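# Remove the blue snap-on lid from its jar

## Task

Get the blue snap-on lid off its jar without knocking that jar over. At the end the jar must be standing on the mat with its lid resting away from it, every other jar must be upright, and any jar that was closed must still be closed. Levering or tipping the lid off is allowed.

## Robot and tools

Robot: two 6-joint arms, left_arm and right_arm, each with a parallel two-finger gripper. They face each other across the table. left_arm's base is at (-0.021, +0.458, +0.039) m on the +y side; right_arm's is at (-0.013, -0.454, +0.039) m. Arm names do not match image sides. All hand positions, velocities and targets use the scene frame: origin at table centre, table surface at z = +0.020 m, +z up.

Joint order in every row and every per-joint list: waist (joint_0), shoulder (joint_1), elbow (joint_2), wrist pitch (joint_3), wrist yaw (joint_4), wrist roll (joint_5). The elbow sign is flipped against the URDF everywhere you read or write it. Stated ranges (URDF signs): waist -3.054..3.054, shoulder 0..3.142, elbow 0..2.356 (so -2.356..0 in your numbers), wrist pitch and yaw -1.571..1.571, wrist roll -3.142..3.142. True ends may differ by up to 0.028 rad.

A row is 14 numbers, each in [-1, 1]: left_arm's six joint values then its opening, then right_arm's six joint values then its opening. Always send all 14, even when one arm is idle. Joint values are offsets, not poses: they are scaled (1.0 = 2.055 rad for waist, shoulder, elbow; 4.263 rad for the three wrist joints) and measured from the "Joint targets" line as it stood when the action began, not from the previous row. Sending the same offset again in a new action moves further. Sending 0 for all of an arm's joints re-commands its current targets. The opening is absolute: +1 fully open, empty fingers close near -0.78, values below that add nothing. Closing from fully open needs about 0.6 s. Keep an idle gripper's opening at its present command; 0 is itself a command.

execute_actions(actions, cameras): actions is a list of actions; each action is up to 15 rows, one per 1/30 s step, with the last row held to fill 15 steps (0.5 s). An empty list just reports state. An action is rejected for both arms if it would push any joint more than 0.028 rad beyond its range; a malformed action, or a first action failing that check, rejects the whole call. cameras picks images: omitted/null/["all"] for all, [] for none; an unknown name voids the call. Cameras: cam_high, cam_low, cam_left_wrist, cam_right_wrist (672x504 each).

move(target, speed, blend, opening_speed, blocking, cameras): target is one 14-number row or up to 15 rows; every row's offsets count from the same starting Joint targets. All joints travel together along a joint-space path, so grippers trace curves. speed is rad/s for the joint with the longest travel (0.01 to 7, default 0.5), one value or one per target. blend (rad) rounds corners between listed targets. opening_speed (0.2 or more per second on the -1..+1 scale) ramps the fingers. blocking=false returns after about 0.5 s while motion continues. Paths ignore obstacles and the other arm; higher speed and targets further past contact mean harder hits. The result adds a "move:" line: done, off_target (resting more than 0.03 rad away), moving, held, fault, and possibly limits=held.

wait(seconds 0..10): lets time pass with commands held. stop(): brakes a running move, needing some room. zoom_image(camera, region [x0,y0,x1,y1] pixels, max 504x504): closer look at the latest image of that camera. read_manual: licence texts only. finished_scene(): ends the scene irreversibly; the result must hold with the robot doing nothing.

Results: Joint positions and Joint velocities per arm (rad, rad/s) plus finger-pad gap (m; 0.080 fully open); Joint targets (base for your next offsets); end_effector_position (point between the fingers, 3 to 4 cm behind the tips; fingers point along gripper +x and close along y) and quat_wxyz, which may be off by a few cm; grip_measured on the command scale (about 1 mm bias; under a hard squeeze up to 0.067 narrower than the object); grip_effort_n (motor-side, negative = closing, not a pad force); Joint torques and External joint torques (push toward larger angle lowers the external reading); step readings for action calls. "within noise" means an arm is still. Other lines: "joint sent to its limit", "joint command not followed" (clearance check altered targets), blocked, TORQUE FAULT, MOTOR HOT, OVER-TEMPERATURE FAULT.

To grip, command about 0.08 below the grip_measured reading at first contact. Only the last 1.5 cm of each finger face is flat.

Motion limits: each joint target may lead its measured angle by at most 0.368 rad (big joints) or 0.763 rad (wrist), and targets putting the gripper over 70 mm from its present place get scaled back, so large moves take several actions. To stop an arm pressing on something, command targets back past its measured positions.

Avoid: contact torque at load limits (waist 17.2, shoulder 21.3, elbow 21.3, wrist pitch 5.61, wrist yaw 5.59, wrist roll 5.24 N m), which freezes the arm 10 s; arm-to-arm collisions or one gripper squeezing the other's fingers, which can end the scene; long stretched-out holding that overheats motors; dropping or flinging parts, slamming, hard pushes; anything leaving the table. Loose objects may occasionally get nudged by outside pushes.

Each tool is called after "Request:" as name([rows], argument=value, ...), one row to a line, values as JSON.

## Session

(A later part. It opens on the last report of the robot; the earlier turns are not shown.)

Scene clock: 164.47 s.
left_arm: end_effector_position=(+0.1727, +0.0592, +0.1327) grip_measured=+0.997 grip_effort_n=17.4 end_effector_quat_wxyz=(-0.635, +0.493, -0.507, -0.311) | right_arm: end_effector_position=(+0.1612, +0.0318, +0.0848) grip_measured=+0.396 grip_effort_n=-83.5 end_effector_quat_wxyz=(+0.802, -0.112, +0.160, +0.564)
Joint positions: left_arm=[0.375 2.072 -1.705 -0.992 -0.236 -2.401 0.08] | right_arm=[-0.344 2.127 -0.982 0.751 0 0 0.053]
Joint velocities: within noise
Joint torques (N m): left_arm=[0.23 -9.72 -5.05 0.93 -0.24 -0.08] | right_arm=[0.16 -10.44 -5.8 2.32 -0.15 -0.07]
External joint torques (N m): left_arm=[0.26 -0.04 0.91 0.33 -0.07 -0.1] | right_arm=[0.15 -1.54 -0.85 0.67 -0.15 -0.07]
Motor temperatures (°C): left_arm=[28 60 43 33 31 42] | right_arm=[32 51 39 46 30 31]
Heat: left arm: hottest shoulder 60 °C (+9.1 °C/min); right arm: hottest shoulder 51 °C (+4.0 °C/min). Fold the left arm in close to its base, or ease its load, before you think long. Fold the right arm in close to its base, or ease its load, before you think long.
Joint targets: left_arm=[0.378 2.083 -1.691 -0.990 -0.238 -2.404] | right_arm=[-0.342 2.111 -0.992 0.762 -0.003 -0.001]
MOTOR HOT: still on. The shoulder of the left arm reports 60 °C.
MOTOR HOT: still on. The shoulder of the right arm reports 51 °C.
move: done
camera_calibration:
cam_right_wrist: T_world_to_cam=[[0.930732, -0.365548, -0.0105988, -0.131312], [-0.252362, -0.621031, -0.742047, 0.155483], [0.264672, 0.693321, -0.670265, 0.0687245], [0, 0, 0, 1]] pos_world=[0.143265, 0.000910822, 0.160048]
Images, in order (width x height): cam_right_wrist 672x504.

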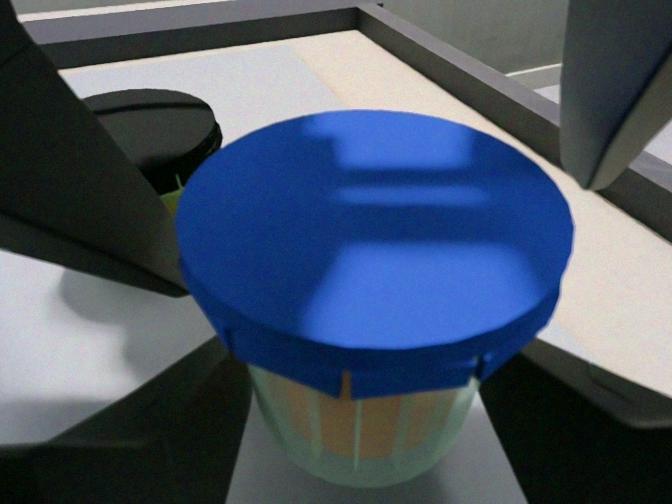

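Request:
move(target=[0, 0, 0, 0, 0, 0, 0.5, 0, 0, 0, 0, 0, 0, 0.27], opening_speed=0.8, cameras=["cam_right_wrist", "cam_low", "cam_left_wrist"])

Scene clock: 166.37 s.
left_arm: end_effector_position=(+0.1734, +0.0591, +0.1329) grip_measured=+0.569 grip_effort_n=-83.5 end_effector_quat_wxyz=(-0.635, +0.494, -0.506, -0.311) | right_arm: end_effector_position=(+0.1604, +0.0321, +0.0848) grip_measured=+0.396 grip_effort_n=-83.5 end_effector_quat_wxyz=(+0.801, -0.111, +0.161, +0.565)
Joint positions: left_arm=[0.376 2.072 -1.705 -0.99 -0.238 -2.401 0.061] | right_arm=[-0.343 2.127 -0.982 0.751 -0.002 0.002 0.053]
Joint velocities: within noise
Joint torques (N m): left_arm=[0.17 -9.82 -5 0.78 -0.18 -0.08] | right_arm=[0.1 -10.38 -5.95 2.34 -0.06 -0.15]
External joint torques (N m): left_arm=[0.23 -0.22 0.93 0.18 0 -0.1] | right_arm=[0.08 -1.58 -1.05 0.71 -0.05 -0.15]
Motor temperatures (°C): left_arm=[28 60 42 33 31 42] | right_arm=[32 51 39 46 30 31]
Heat: left arm: hottest shoulder 60 °C (+9.1 °C/min); right arm: hottest shoulder 51 °C (+3.0 °C/min). Fold the left arm in close to its base, or ease its load, before you think long. Fold the right arm in close to its base, or ease its load, before you think long.
Joint targets: left_arm=[0.378 2.083 -1.691 -0.989 -0.238 -2.404] | right_arm=[-0.342 2.111 -0.992 0.762 -0.003 -0.001]
MOTOR HOT: still on. The shoulder of the left arm reports 60 °C.
MOTOR HOT: still on. The shoulder of the right arm reports 51 °C.
move: done
camera_calibration:
cam_left_wrist: T_world_to_cam=[[0.892487, -0.330066, 0.307446, -0.166532], [-0.431506, -0.823306, 0.36874, 0.102816], [0.131413, -0.461761, -0.877216, 0.192153], [0, 0, 0, 1]] pos_world=[0.167741, 0.118411, 0.181847]
cam_right_wrist: T_world_to_cam=[[0.931499, -0.363506, -0.0131399, -0.130468], [-0.252767, -0.620903, -0.742016, 0.155533], [0.261569, 0.694509, -0.670253, 0.0691549], [0, 0, 0, 1]] pos_world=[0.142756, 0.00111653, 0.160045]
Images, in order (width x height): cam_low 672x504, cam_left_wrist 672x504, cam_right_wrist 672x504.

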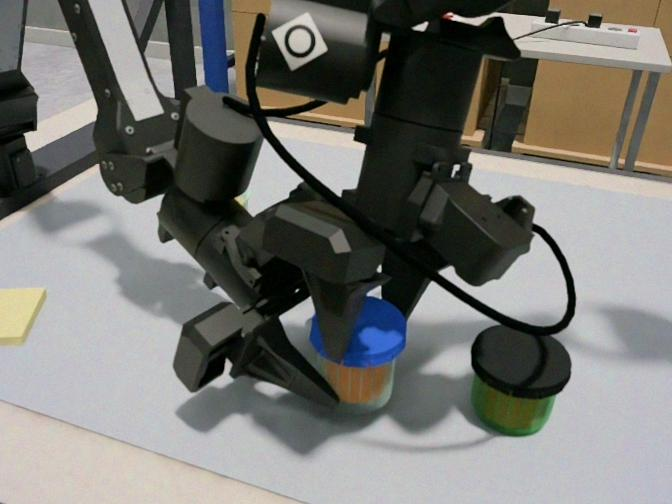

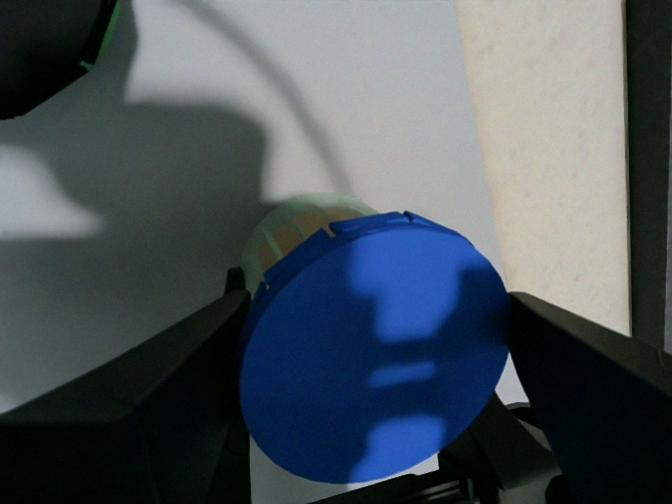

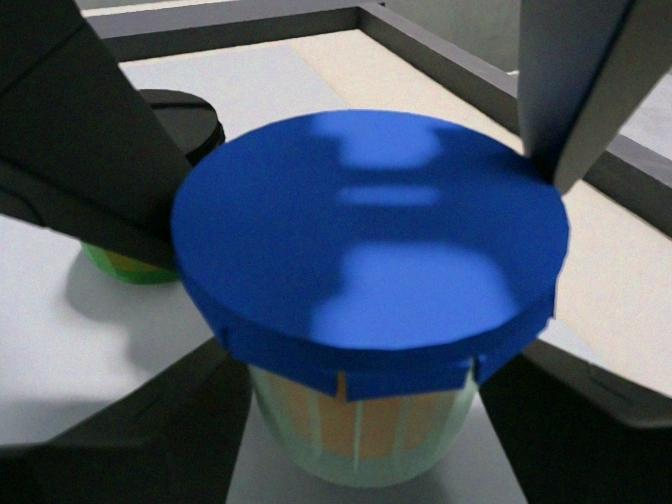

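Request:
move(target=[0.0163, 0.0341, -0.0861, -0.0338, 0.0197, 0.0061, 0.5, 0, 0, 0, 0, 0, 0, 0.27], speed=0.3, cameras=["cam_right_wrist", "cam_low", "cam_left_wrist"])

Scene clock: 170.03 s.
left_arm: end_effector_position=(+0.1794, +0.0576, +0.1366) grip_measured=+0.569 grip_effort_n=-83.5 end_effector_quat_wxyz=(-0.624, +0.468, -0.524, -0.341) | right_arm: end_effector_position=(+0.1622, +0.0321, +0.0864) grip_measured=+0.396 grip_effort_n=-83.5 end_effector_quat_wxyz=(+0.803, -0.099, +0.165, +0.564)
Joint positions: left_arm=[0.408 2.145 -1.848 -1.126 -0.175 -2.38 0.061] | right_arm=[-0.348 2.126 -0.982 0.757 -0.007 0.027 0.053]
Joint velocities: within noise
Joint torques (N m): left_arm=[0.37 -10.56 -9.07 0.05 0.6 0.07] | right_arm=[0.59 -10.29 -5.84 1.88 0.14 -0.94]
External joint torques (N m): left_arm=[0.38 -0.57 -3.24 -0.44 0.74 0.06] | right_arm=[0.56 -1.4 -0.87 0.22 0.15 -0.94]
Motor temperatures (°C): left_arm=[28 59 42 33 31 41] | right_arm=[32 51 39 46 30 31]
Heat: left arm: hottest shoulder 59 °C (+7.1 °C/min); right arm: hottest shoulder 51 °C (+3.0 °C/min). Fold the left arm in close to its base, or ease its load, before you think long. Fold the right arm in close to its base, or ease its load, before you think long.
Joint targets: left_arm=[0.412 2.153 -1.868 -1.134 -0.154 -2.378] | right_arm=[-0.342 2.111 -0.992 0.762 -0.003 -0.001]
MOTOR HOT: still on. The shoulder of the left arm reports 59 °C.
MOTOR HOT: still on. The shoulder of the right arm reports 51 °C.
move: done
camera_calibration:
cam_left_wrist: T_world_to_cam=[[0.913821, -0.340704, 0.221023, -0.164974], [-0.401618, -0.838926, 0.367296, 0.0984586], [0.0602826, -0.42441, -0.903461, 0.208095], [0, 0, 0, 1]] pos_world=[0.177755, 0.11471, 0.188305]
cam_right_wrist: T_world_to_cam=[[0.927556, -0.371764, -0.0378504, -0.129117], [-0.273935, -0.607565, -0.745536, 0.160398], [0.254167, 0.701895, -0.665389, 0.070392], [0, 0, 0, 1]] pos_world=[0.14581, 0.0000436523, 0.161534]
Images, in order (width x height): cam_low 672x504, cam_left_wrist 672x504, cam_right_wrist 672x504.

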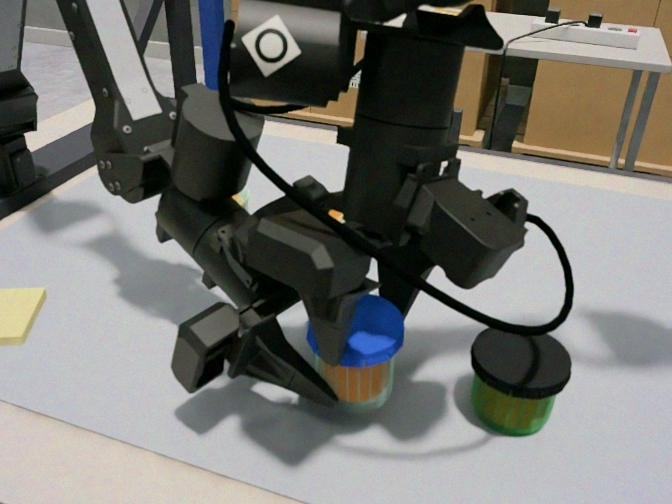

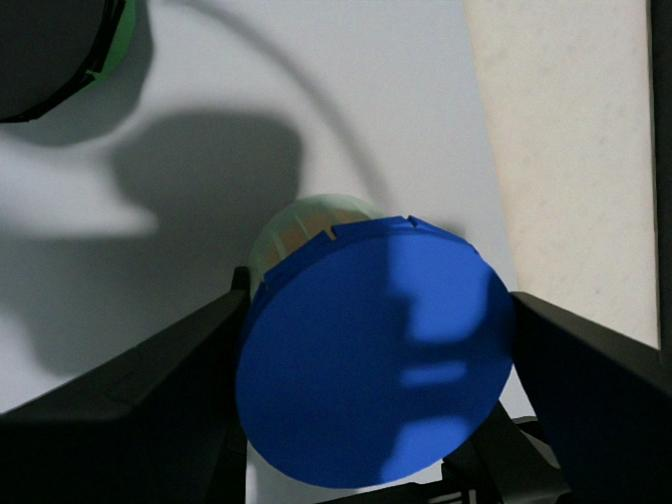

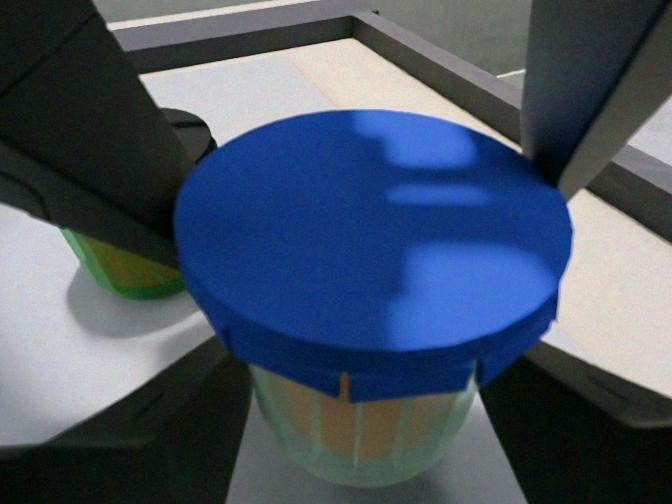

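Request:
move(target=[0.0152, 0.0375, -0.0745, -0.0340, 0.0185, 0.0054, 0.5, 0, 0, 0, 0, 0, 0, 0.27], speed=0.3, cameras=["cam_right_wrist", "cam_low", "cam_left_wrist"])

Scene clock: 171.63 s.
left_arm: end_effector_position=(+0.1831, +0.0576, +0.1395) grip_measured=+0.594 grip_effort_n=-83.5 end_effector_quat_wxyz=(-0.605, +0.439, -0.548, -0.375) | right_arm: end_effector_position=(+0.1635, +0.0328, +0.0908) grip_measured=+0.396 grip_effort_n=-83.5 end_effector_quat_wxyz=(+0.805, -0.095, +0.161, +0.563)
Joint positions: left_arm=[0.442 2.224 -2.001 -1.271 -0.095 -2.358 0.062] | right_arm=[-0.349 2.12 -0.983 0.762 -0.007 0.028 0.053]
Joint velocities: within noise
Joint torques (N m): left_arm=[0.03 -11.3 -9.03 -0.05 0.57 0.12] | right_arm=[0.67 -9.67 -5.76 1.54 0.16 -0.96]
External joint torques (N m): left_arm=[-0.03 -0.94 -3.33 -0.41 0.66 0.12] | right_arm=[0.71 -0.9 -0.85 -0.08 0.16 -0.96]
Motor temperatures (°C): left_arm=[28 59 42 33 31 41] | right_arm=[32 52 39 47 30 31]
Heat: left arm: hottest shoulder 59 °C (+7.0 °C/min); right arm: hottest shoulder 52 °C (+3.0 °C/min). Fold the left arm in close to its base, or ease its load, before you think long. Fold the right arm in close to its base, or ease its load, before you think long.
Joint targets: left_arm=[0.443 2.230 -2.021 -1.279 -0.075 -2.355] | right_arm=[-0.342 2.111 -0.992 0.762 -0.003 -0.001]
MOTOR HOT: still on. The shoulder of the left arm reports 59 °C.
MOTOR HOT: still on. The shoulder of the right arm reports 52 °C.
move: done
camera_calibration:
cam_left_wrist: T_world_to_cam=[[0.931927, -0.344019, 0.114729, -0.157231], [-0.361319, -0.853788, 0.374827, 0.0913849], [-0.0309935, -0.390765, -0.919969, 0.227689], [0, 0, 0, 1]] pos_world=[0.186604, 0.112905, 0.193252]
cam_right_wrist: T_world_to_cam=[[0.926624, -0.373917, -0.0394297, -0.129443], [-0.273444, -0.598207, -0.753244, 0.164729], [0.258064, 0.708756, -0.656558, 0.0707857], [0, 0, 0, 1]] pos_world=[0.146722, -0.0000287004, 0.165452]
Images, in order (width x height): cam_low 672x504, cam_left_wrist 672x504, cam_right_wrist 672x504.

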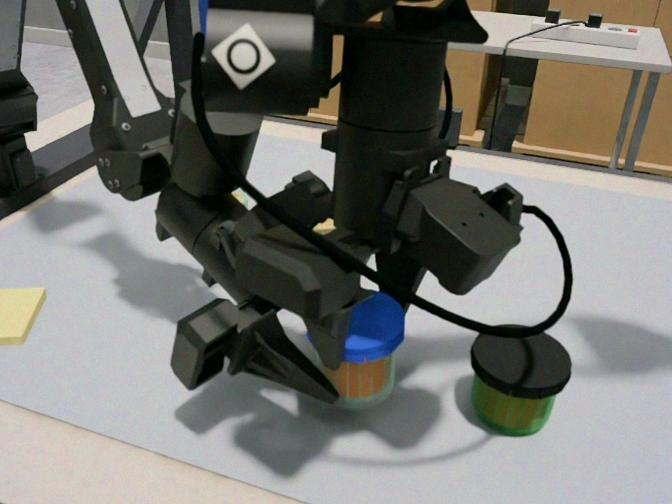

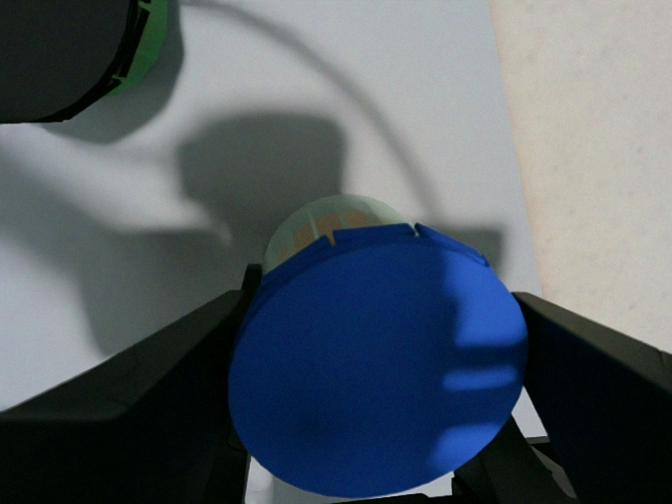

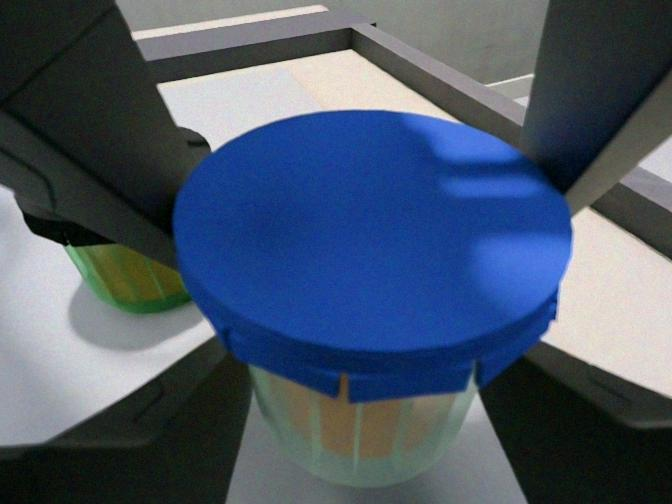

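Request:
move(target=[0, 0, 0, 0, 0, 0, 1.0, 0, 0, 0, 0, 0, 0, 0.27], opening_speed=1.5, cameras=["cam_right_wrist", "cam_low", "cam_left_wrist"])

Scene clock: 198.27 s.
left_arm: end_effector_position=(+0.1813, +0.0566, +0.1404) grip_measured=+0.997 grip_effort_n=17.4 end_effector_quat_wxyz=(-0.599, +0.438, -0.555, -0.376) | right_arm: end_effector_position=(+0.1605, +0.0332, +0.0888) grip_measured=+0.396 grip_effort_n=-83.5 end_effector_quat_wxyz=(+0.801, -0.109, +0.156, +0.567)
Joint positions: left_arm=[0.443 2.225 -2.007 -1.277 -0.077 -2.357 0.08] | right_arm=[-0.343 2.121 -0.984 0.753 -0.005 0 0.053]
Joint velocities: within noise
Joint torques (N m): left_arm=[0.02 -11.47 -8.28 0.38 0 0.06] | right_arm=[0.05 -9.88 -5.61 2.24 0.01 -0.08]
External joint torques (N m): left_arm=[0.04 -1.17 -2.6 0 0.07 0.06] | right_arm=[0.05 -1.06 -0.68 0.6 0.01 -0.08]
Motor temperatures (°C): left_arm=[28 60 42 33 32 41] | right_arm=[32 53 38 48 30 33]
Heat: left arm: hottest shoulder 60 °C (+1.0 °C/min); right arm: hottest shoulder 53 °C (+1.0 °C/min). Fold the left arm in close to its base, or ease its load, before you think long. Fold the right arm in close to its base, or ease its load, before you think long.
Joint targets: left_arm=[0.443 2.230 -2.021 -1.279 -0.075 -2.355] | right_arm=[-0.342 2.111 -0.992 0.762 -0.003 -0.001]
MOTOR HOT: still on. The shoulder of the left arm reports 60 °C.
MOTOR HOT: still on. The shoulder of the right arm reports 53 °C.
move: done
camera_calibration:
cam_left_wrist: T_world_to_cam=[[0.933369, -0.34407, 0.102167, -0.154485], [-0.355948, -0.850812, 0.386549, 0.0866499], [-0.0460747, -0.39716, -0.916592, 0.230681], [0, 0, 0, 1]] pos_world=[0.185663, 0.112186, 0.193729]
cam_right_wrist: T_world_to_cam=[[0.932561, -0.360792, -0.0125852, -0.130496], [-0.248086, -0.615139, -0.74837, 0.158774], [0.262264, 0.701023, -0.663162, 0.0702427], [0, 0, 0, 1]] pos_world=[0.142663, 0.00134443, 0.163762]
Images, in order (width x height): cam_low 672x504, cam_left_wrist 672x504, cam_right_wrist 672x504.

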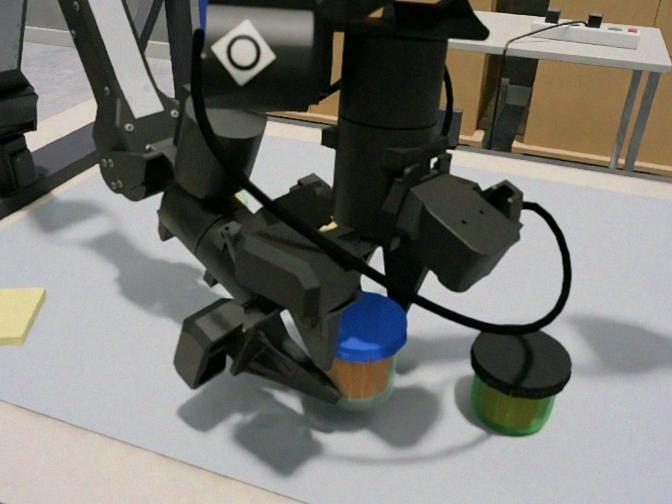

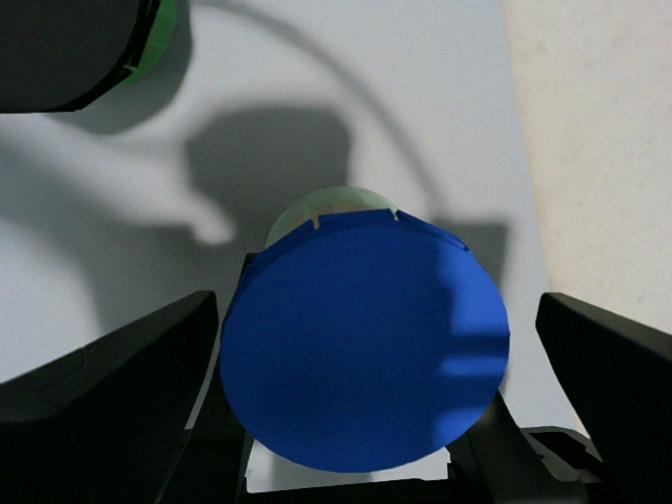

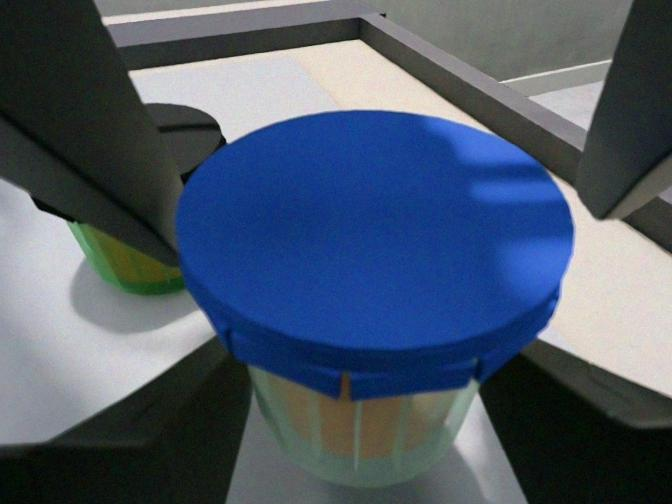

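Request:
move([
  [0.01265, 0.0394, -0.0672, -0.0310, 0.0181, 0.0056, 1.0, 0, 0, 0, 0, 0, 0, 0.27],
  [0.01265, 0.0394, -0.0672, -0.0310, 0.0181, 0.0056, 0.5, 0, 0, 0, 0, 0, 0, 0.27],
], speed=0.35, opening_speed=1.2, cameras=["cam_low", "cam_left_wrist"])

Scene clock: 201.17 s.
left_arm: end_effector_position=(+0.1803, +0.0567, +0.1431) grip_measured=+0.607 grip_effort_n=-83.5 end_effector_quat_wxyz=(-0.578, +0.410, -0.579, -0.404) | right_arm: end_effector_position=(+0.1606, +0.0331, +0.0888) grip_measured=+0.396 grip_effort_n=-83.5 end_effector_quat_wxyz=(+0.802, -0.109, +0.156, +0.567)
Joint positions: left_arm=[0.467 2.299 -2.145 -1.408 -0.001 -2.333 0.062] | right_arm=[-0.343 2.121 -0.984 0.753 -0.004 0 0.053]
Joint velocities: within noise
Joint torques (N m): left_arm=[0.12 -10.9 -8.15 0.16 0.07 0.05] | right_arm=[0.17 -9.85 -5.77 2.22 0.02 -0.06]
External joint torques (N m): left_arm=[0.15 -0.27 -2.59 -0.09 0.1 0.05] | right_arm=[0.25 -1.02 -0.83 0.59 0.01 -0.07]
Motor temperatures (°C): left_arm=[28 59 42 33 32 41] | right_arm=[32 53 38 47 30 33]
Heat: left arm: hottest shoulder 59 °C (+0.0 °C/min); right arm: hottest shoulder 53 °C (+2.0 °C/min). Fold the left arm in close to its base, or ease its load, before you think long. Fold the right arm in close to its base, or ease its load, before you think long.
Joint targets: left_arm=[0.469 2.311 -2.159 -1.411 0.002 -2.331] | right_arm=[-0.342 2.111 -0.992 0.762 -0.003 -0.001]
MOTOR HOT: still on. The shoulder of the left arm reports 59 °C.
MOTOR HOT: still on. The shoulder of the right arm reports 53 °C.
move: done
camera_calibration:
cam_left_wrist: T_world_to_cam=[[0.937138, -0.348957, 0.00147909, -0.139765], [-0.32106, -0.860542, 0.395459, 0.0784425], [-0.136725, -0.371074, -0.918483, 0.248264], [0, 0, 0, 1]] pos_world=[0.190108, 0.110856, 0.197212]
Images, in order (width x height): cam_low 672x504, cam_left_wrist 672x504.

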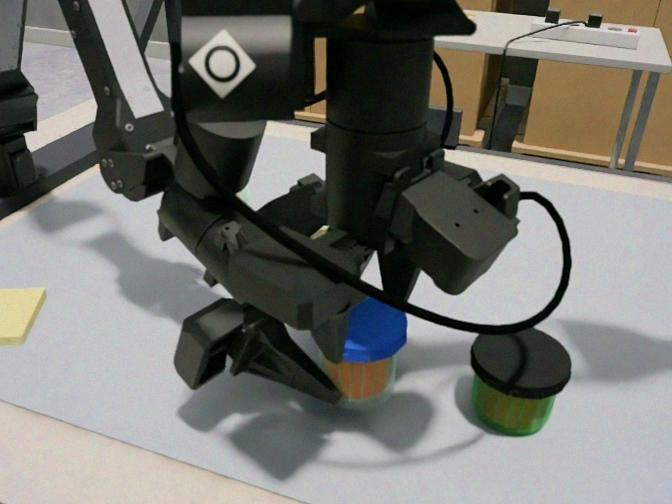

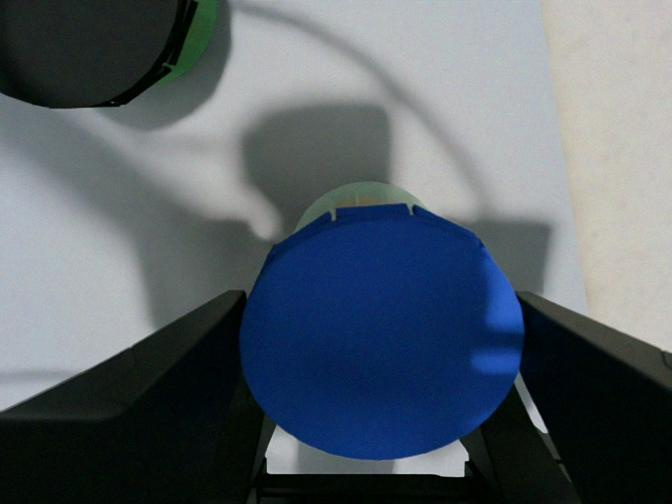

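Request:
execute_actions([
  [[-0.0059,-0.01653,0.02733,0.01108,-0.0069,-0.00235,0.5,0,0,0,0,0,0,0.27],[-0.0118,-0.03307,0.05467,0.02217,-0.0138,-0.0047,0.5,0,0,0,0,0,0,0.27],[-0.0177,-0.0496,0.082,0.03325,-0.0207,-0.00705,0.5,0,0,0,0,0,0,0.27],[-0.0236,-0.06613,0.10933,0.04433,-0.0276,-0.0094,0.5,0,0,0,0,0,0,0.27],[-0.0295,-0.08267,0.13667,0.05542,-0.0345,-0.01175,0.5,0,0,0,0,0,0,0.27],[-0.0354,-0.0992,0.164,0.0665,-0.0414,-0.0141,0.5,0,0,0,0,0,0,0.27]],
])

Scene clock: 203.07 s.
left_arm: end_effector_position=(+0.1721, +0.0584, +0.1441) grip_measured=+0.607 grip_effort_n=-83.5 end_effector_quat_wxyz=(-0.623, +0.470, -0.528, -0.336) | right_arm: end_effector_position=(+0.1614, +0.0325, +0.0868) grip_measured=+0.396 grip_effort_n=-83.5 end_effector_quat_wxyz=(+0.802, -0.113, +0.157, +0.565)
Joint positions: left_arm=[0.395 2.118 -1.835 -1.132 -0.171 -2.388 0.062] | right_arm=[-0.344 2.124 -0.984 0.751 0 -0.005 0.053]
Joint velocities: within noise
Joint torques (N m): left_arm=[0.08 -12.76 -4.99 0.98 -0.27 -0.09] | right_arm=[0.04 -10.2 -5.71 2.34 -0.15 0.09]
External joint torques (N m): left_arm=[0.23 -2.82 0.94 0.45 -0.14 -0.1] | right_arm=[0.08 -1.26 -0.7 0.67 -0.15 0.08]
Motor temperatures (°C): left_arm=[28 59 42 33 31 41] | right_arm=[32 53 38 47 30 33]
Heat: left arm: hottest shoulder 59 °C (-1.0 °C/min); right arm: hottest shoulder 53 °C (+2.0 °C/min). Fold the left arm in close to its base, or ease its load, before you think long. Fold the right arm in close to its base, or ease its load, before you think long.
Joint targets: left_arm=[0.397 2.107 -1.822 -1.127 -0.174 -2.391] | right_arm=[-0.342 2.111 -0.992 0.762 -0.003 -0.001]
MOTOR HOT: still on. The shoulder of the left arm reports 59 °C.
MOTOR HOT: still on. The shoulder of the right arm reports 53 °C.
Step readings (joint positions of left_arm | right_arm):
0: [0.467 2.299 -2.145 -1.408 -0.001 -2.333] | [-0.343 2.121 -0.984 0.753 -0.004 0.000]
1: [0.467 2.298 -2.142 -1.404 -0.002 -2.333] | [-0.343 2.121 -0.984 0.753 -0.003 0.000]
2: [0.464 2.289 -2.124 -1.385 -0.010 -2.334] | [-0.344 2.121 -0.984 0.752 0.001 -0.005]
4: [0.453 2.251 -2.051 -1.316 -0.041 -2.348] | [-0.346 2.122 -0.984 0.748 0.006 -0.024]
8: [0.407 2.149 -1.887 -1.179 -0.144 -2.378] | [-0.346 2.124 -0.984 0.749 0.001 -0.005]
15: [0.395 2.118 -1.839 -1.135 -0.169 -2.387] | [-0.344 2.124 -0.984 0.751 0.000 -0.005]
camera_calibration:
cam_left_wrist: T_world_to_cam=[[0.91194, -0.343792, 0.223991, -0.159558], [-0.406378, -0.832246, 0.377126, 0.0925816], [0.0567625, -0.434941, -0.898668, 0.216297], [0, 0, 0, 1]] pos_world=[0.170853, 0.116272, 0.195204]
cam_right_wrist: T_world_to_cam=[[0.93155, -0.363567, -0.00580929, -0.131959], [-0.24656, -0.619844, -0.744985, 0.156629], [0.267251, 0.695423, -0.667056, 0.0687197], [0, 0, 0, 1]] pos_world=[0.143179, 0.00132025, 0.161759]

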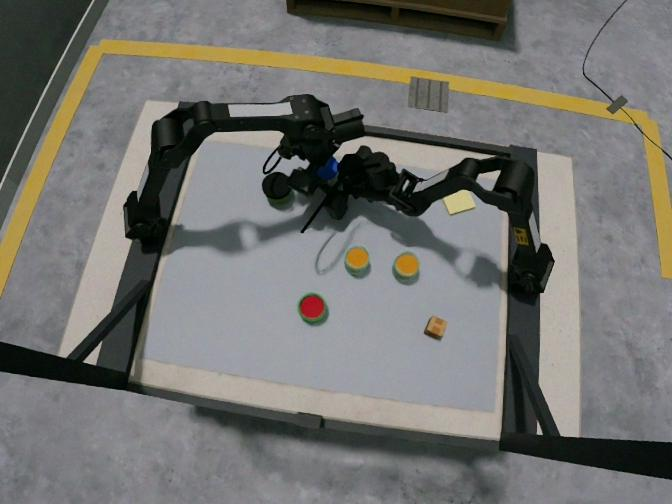

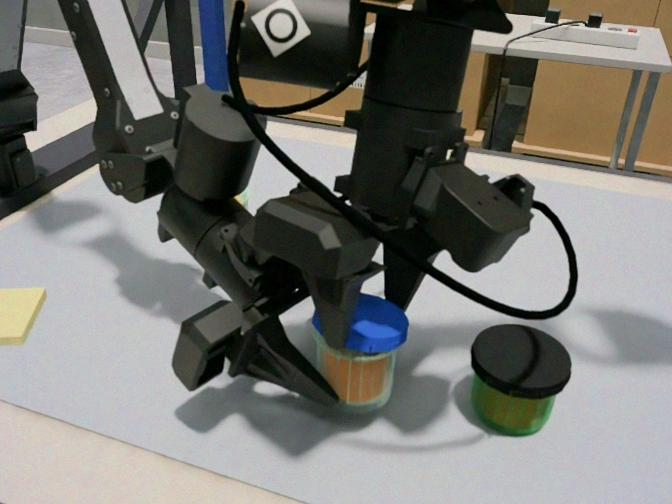

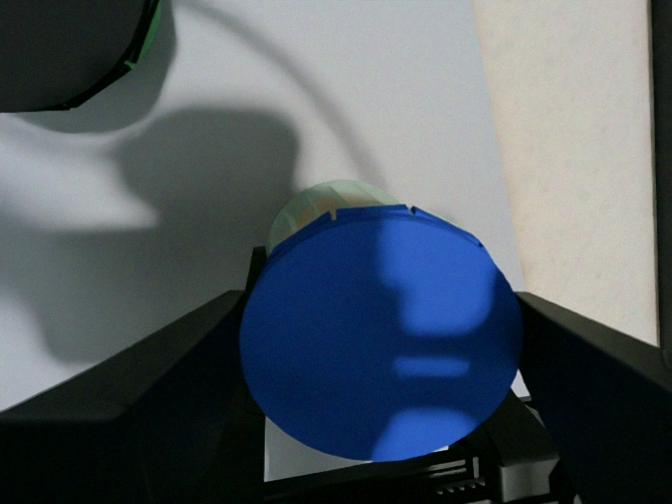

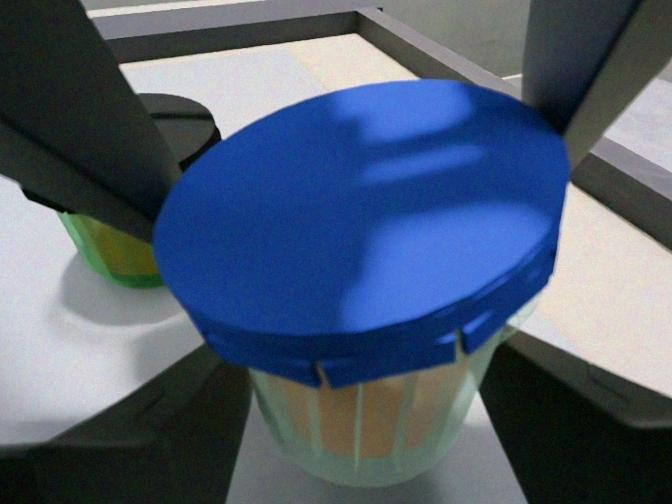

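Request:
move([
  [0, 0.0063, -0.0978, -0.0406, 0, 0, 0.5, 0, 0, 0, 0, 0, 0, 0.27],
  [-0.1109, -0.0886, 0.1460, -0.0087, 0.0413, -0.0563, 0.5, 0, 0.0487, 0.0029, 0.0223, 0, 0, 0.27],
  [-0.1109, -0.0555, 0.2161, 0.0389, 0.0413, -0.0563, 0.5, 0, 0.0487, 0.0029, 0.0223, 0, 0, 0.27],
], speed=[0.4, 0.6, 0.4], blend=[0.04, 0.05, 0])

Scene clock: 208.93 s.
left_arm: end_effector_position=(+0.0402, +0.0975, +0.0784) grip_measured=+0.607 grip_effort_n=-83.5 end_effector_quat_wxyz=(-0.577, +0.410, -0.580, -0.402) | right_arm: end_effector_position=(+0.1618, +0.0341, +0.0616) grip_measured=+0.396 grip_effort_n=-83.5 end_effector_quat_wxyz=(+0.803, -0.112, +0.155, +0.565)
Joint positions: left_arm=[0.17 1.986 -1.391 -0.963 -0.001 -2.628 0.062] | right_arm=[-0.344 2.213 -0.984 0.846 0 -0.005 0.053]
Joint velocities: within noise
Joint torques (N m): left_arm=[-0.12 -8.81 -4.35 0.52 0.07 -0.11] | right_arm=[0.06 -9.11 -4.79 2.41 -0.14 0.07]
External joint torques (N m): left_arm=[-0.11 -0.4 0.96 0.28 0.09 -0.11] | right_arm=[0.04 -0.07 -0.21 0.76 -0.14 0.07]
Motor temperatures (°C): left_arm=[28 60 42 33 31 41] | right_arm=[32 55 38 48 30 32]
Heat: left arm: hottest shoulder 60 °C (+0.0 °C/min); right arm: hottest shoulder 55 °C (+4.0 °C/min). Fold the left arm in close to its base, or ease its load, before you think long. Fold the right arm in close to its base, or ease its load, before you think long.
Joint targets: left_arm=[0.169 1.993 -1.378 -0.962 0.002 -2.631] | right_arm=[-0.342 2.211 -0.986 0.857 -0.003 -0.001]
MOTOR HOT: still on. The shoulder of the left arm reports 60 °C.
MOTOR HOT: still on. The shoulder of the right arm reports 55 °C.
move: done
camera_calibration:
cam_left_wrist: T_world_to_cam=[[0.936352, -0.351058, 0.00186356, 0.00604911], [-0.32245, -0.857923, 0.399994, 0.0935323], [-0.138822, -0.375136, -0.916516, 0.185195], [0, 0, 0, 1]] pos_world=[0.0502045, 0.15184, 0.13231]
cam_right_wrist: T_world_to_cam=[[0.931688, -0.36321, -0.00589923, -0.131864], [-0.24484, -0.61589, -0.748821, 0.138784], [0.268346, 0.699112, -0.662746, 0.0501287], [0, 0, 0, 1]] pos_world=[0.143384, 0.00253557, 0.136369]

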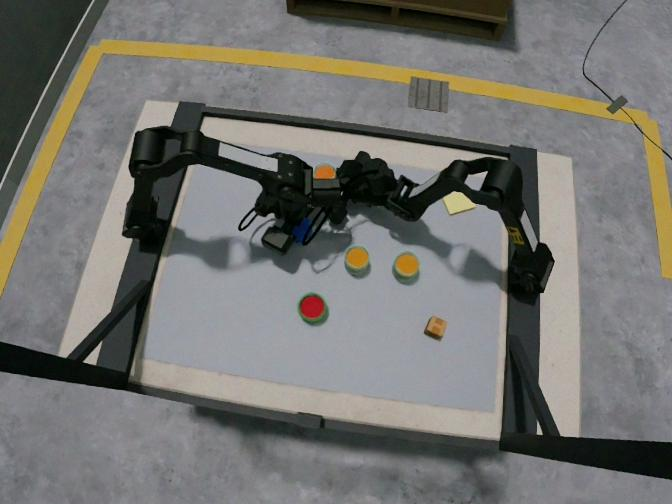

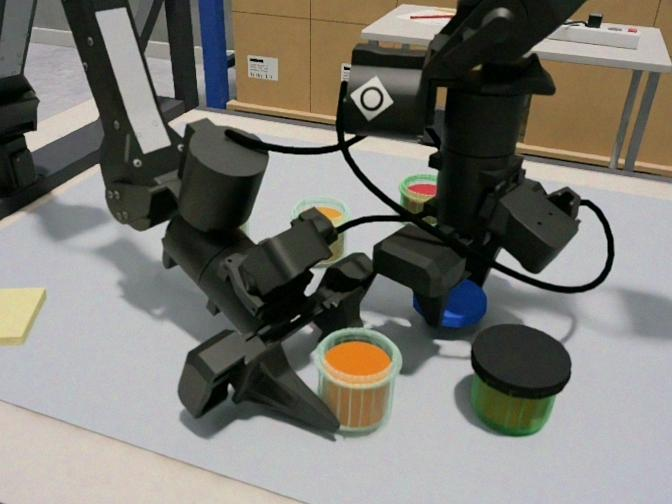

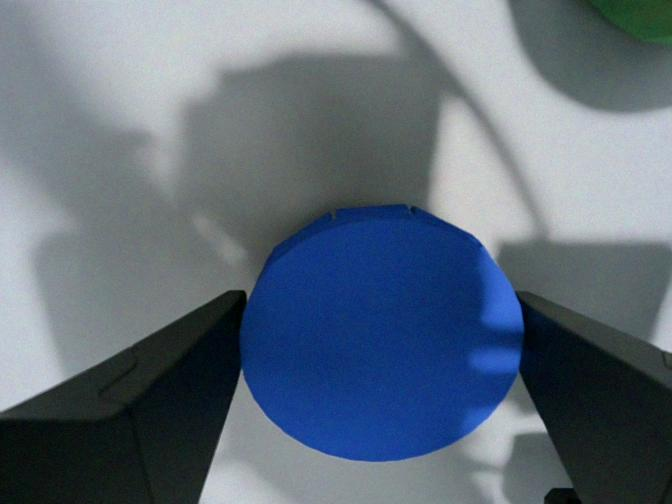

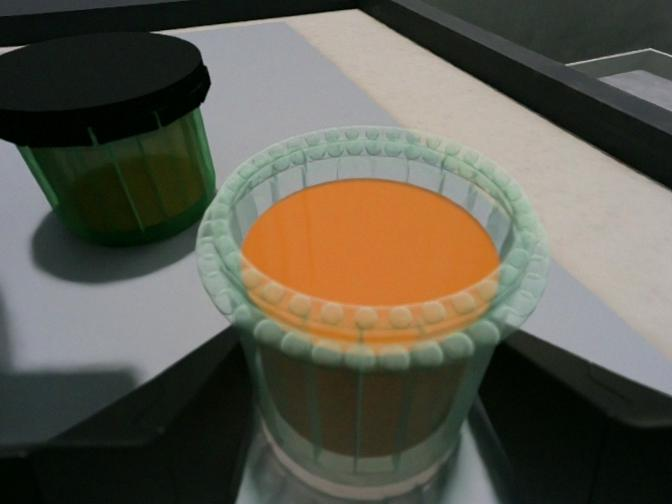

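Request:
move(target=[0, 0.0112, 0.0169, 0.01314, 0, 0, 0.5, 0, 0.0096, 0.0006, 0.0049, 0, 0, 0.27], speed=0.12)

Scene clock: 210.87 s.
left_arm: end_effector_position=(+0.0403, +0.0971, +0.0638) grip_measured=+0.607 grip_effort_n=-83.5 end_effector_quat_wxyz=(-0.577, +0.411, -0.581, -0.401) | right_arm: end_effector_position=(+0.1619, +0.0343, +0.0570) grip_measured=+0.396 grip_effort_n=-83.5 end_effector_quat_wxyz=(+0.803, -0.111, +0.153, +0.565)
Joint positions: left_arm=[0.17 2.006 -1.358 -0.907 -0.001 -2.628 0.062] | right_arm=[-0.344 2.23 -0.984 0.866 0 -0.005 0.053]
Joint velocities: within noise
Joint torques (N m): left_arm=[-0.08 -8.45 -4.14 0.52 0.1 -0.1] | right_arm=[0.12 -9.02 -4.61 2.42 -0.15 0.08]
External joint torques (N m): left_arm=[-0.08 0.05 1.09 0.26 0.13 -0.1] | right_arm=[0.08 0.04 -0.11 0.78 -0.15 0.08]
Motor temperatures (°C): left_arm=[28 59 42 33 31 41] | right_arm=[32 56 38 48 30 32]
Heat: left arm: hottest shoulder 59 °C (-1.0 °C/min); right arm: hottest shoulder 56 °C (+5.0 °C/min). Fold the left arm in close to its base, or ease its load, before you think long. Fold the right arm in close to its base, or ease its load, before you think long.
Joint targets: left_arm=[0.169 2.016 -1.343 -0.905 0.002 -2.631] | right_arm=[-0.342 2.231 -0.985 0.878 -0.003 -0.001]
MOTOR HOT: still on. The shoulder of the left arm reports 59 °C.
MOTOR HOT: still on. The shoulder of the right arm reports 56 °C.
move: done
camera_calibration:
cam_left_wrist: T_world_to_cam=[[0.936344, -0.351069, 0.0033513, 0.00582967], [-0.322644, -0.856688, 0.402475, 0.0988049], [-0.138426, -0.377936, -0.915425, 0.171829], [0, 0, 0, 1]] pos_world=[0.0502057, 0.151632, 0.11751]
cam_right_wrist: T_world_to_cam=[[0.931669, -0.363258, -0.00603416, -0.131871], [-0.244163, -0.613748, -0.750798, 0.135431], [0.26903, 0.700968, -0.660504, 0.0466131], [0, 0, 0, 1]] pos_world=[0.143387, 0.0025432, 0.131674]

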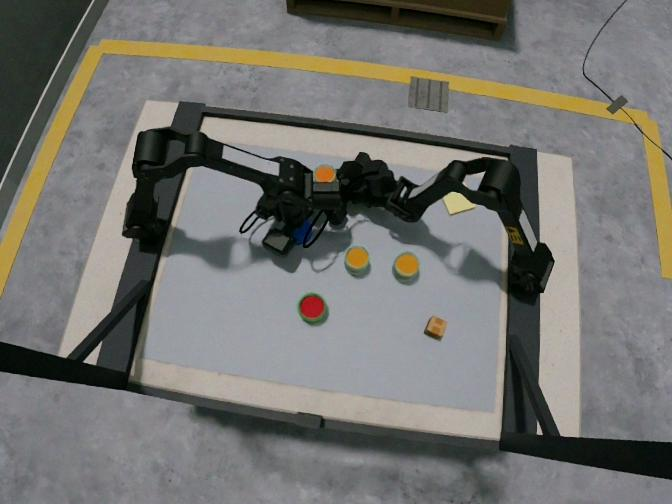

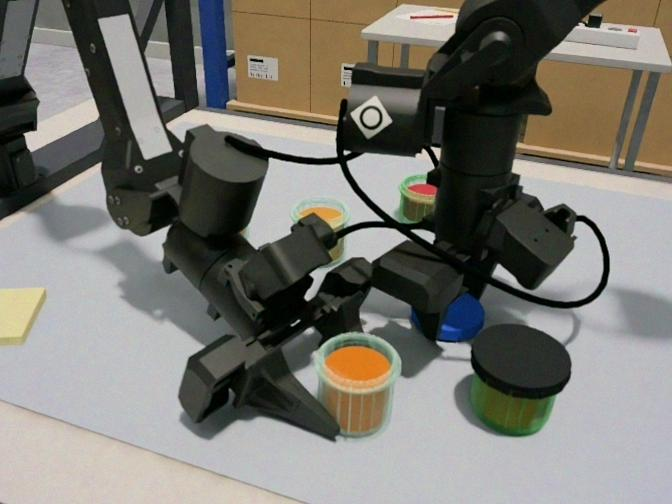

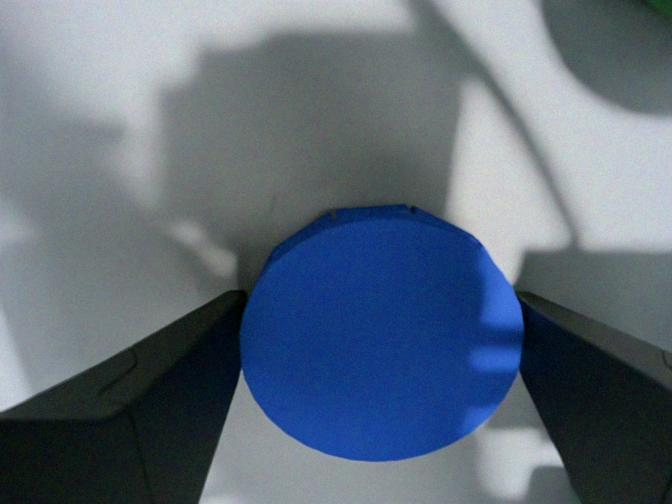

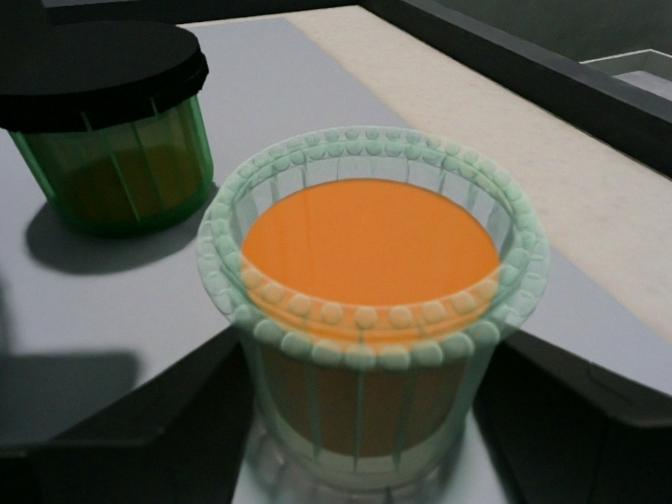

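Request:
move(target=[0, 0.0042, 0.0063, 0.0049, 0, 0, 0.5, 0, 0.0080, 0.0005, 0.0041, 0, 0, 0.27], speed=0.06)

Scene clock: 211.83 s.
left_arm: end_effector_position=(+0.0402, +0.0971, +0.0602) grip_measured=+0.607 grip_effort_n=-83.5 end_effector_quat_wxyz=(-0.576, +0.412, -0.581, -0.400) | right_arm: end_effector_position=(+0.1620, +0.0348, +0.0558) grip_measured=+0.396 grip_effort_n=-83.5 end_effector_quat_wxyz=(+0.803, -0.108, +0.150, +0.566)
Joint positions: left_arm=[0.17 2.009 -1.347 -0.89 -0.001 -2.628 0.062] | right_arm=[-0.344 2.24 -0.983 0.886 0 -0.004 0.053]
Joint velocities: within noise
Joint torques (N m): left_arm=[-0.13 -7.82 -3.8 0.87 0.05 -0.11] | right_arm=[0.18 -8.38 -4.52 2.21 -0.14 0.07]
External joint torques (N m): left_arm=[-0.18 0.66 1.46 0.58 0.08 -0.11] | right_arm=[0.25 0.68 -0.08 0.57 -0.14 0.07]
Motor temperatures (°C): left_arm=[28 58 42 33 31 41] | right_arm=[32 56 38 48 30 32]
Heat: left arm: hottest shoulder 58 °C (-2.0 °C/min); right arm: hottest shoulder 56 °C (+5.0 °C/min). Fold the left arm in close to its base, or ease its load, before you think long. Fold the right arm in close to its base, or ease its load, before you think long.
Joint targets: left_arm=[0.169 2.025 -1.330 -0.885 0.002 -2.631] | right_arm=[-0.342 2.248 -0.984 0.895 -0.003 -0.001]
MOTOR HOT: still on. The shoulder of the left arm reports 58 °C.
MOTOR HOT: still on. The shoulder of the right arm reports 56 °C.
move: done
camera_calibration:
cam_left_wrist: T_world_to_cam=[[0.936351, -0.351039, 0.0043636, 0.00575443], [-0.322665, -0.855635, 0.404692, 0.0999628], [-0.138329, -0.380342, -0.914443, 0.168725], [0, 0, 0, 1]] pos_world=[0.050206, 0.151725, 0.11381]
cam_right_wrist: T_world_to_cam=[[0.931782, -0.362953, -0.00680443, -0.13181], [-0.242048, -0.607205, -0.756779, 0.134509], [0.270544, 0.706801, -0.653635, 0.0446608], [0, 0, 0, 1]] pos_world=[0.143294, 0.00226743, 0.130089]

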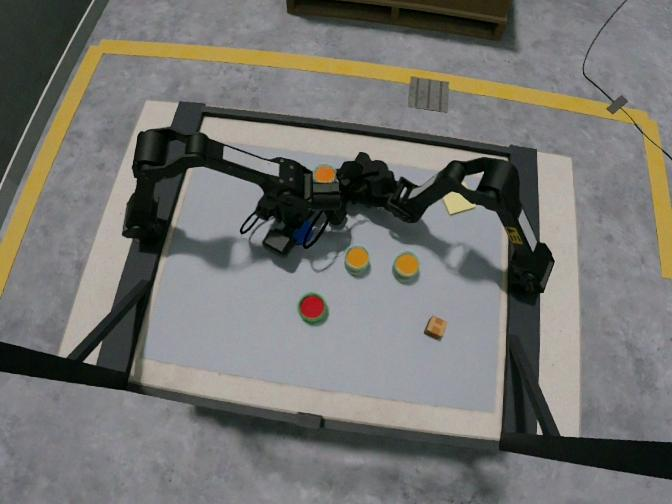

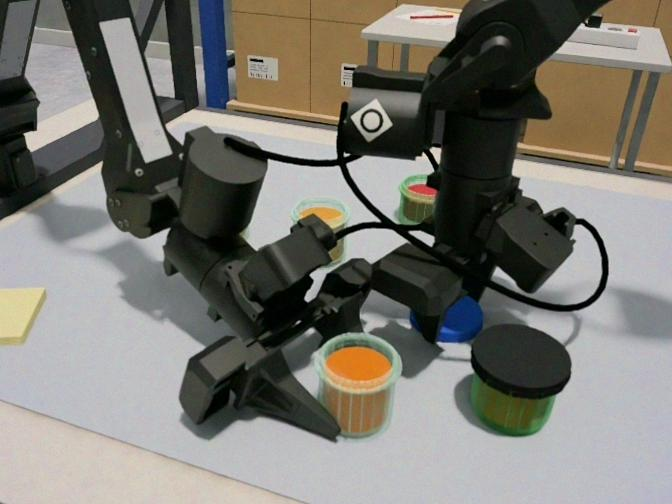

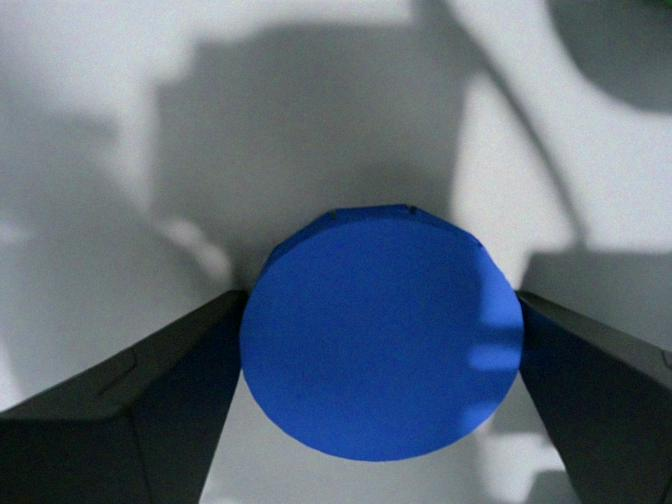

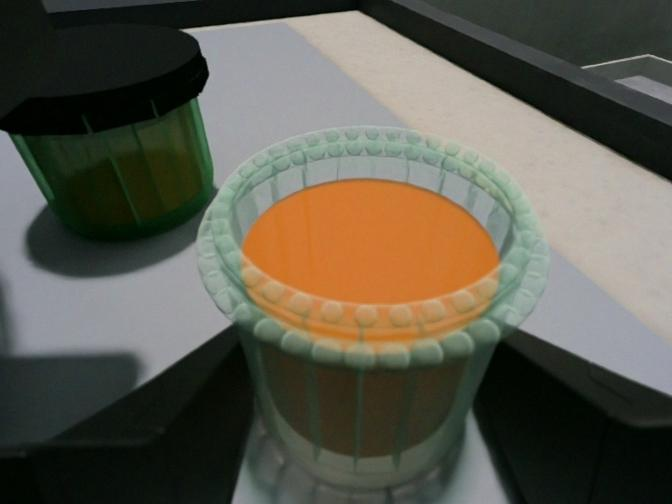

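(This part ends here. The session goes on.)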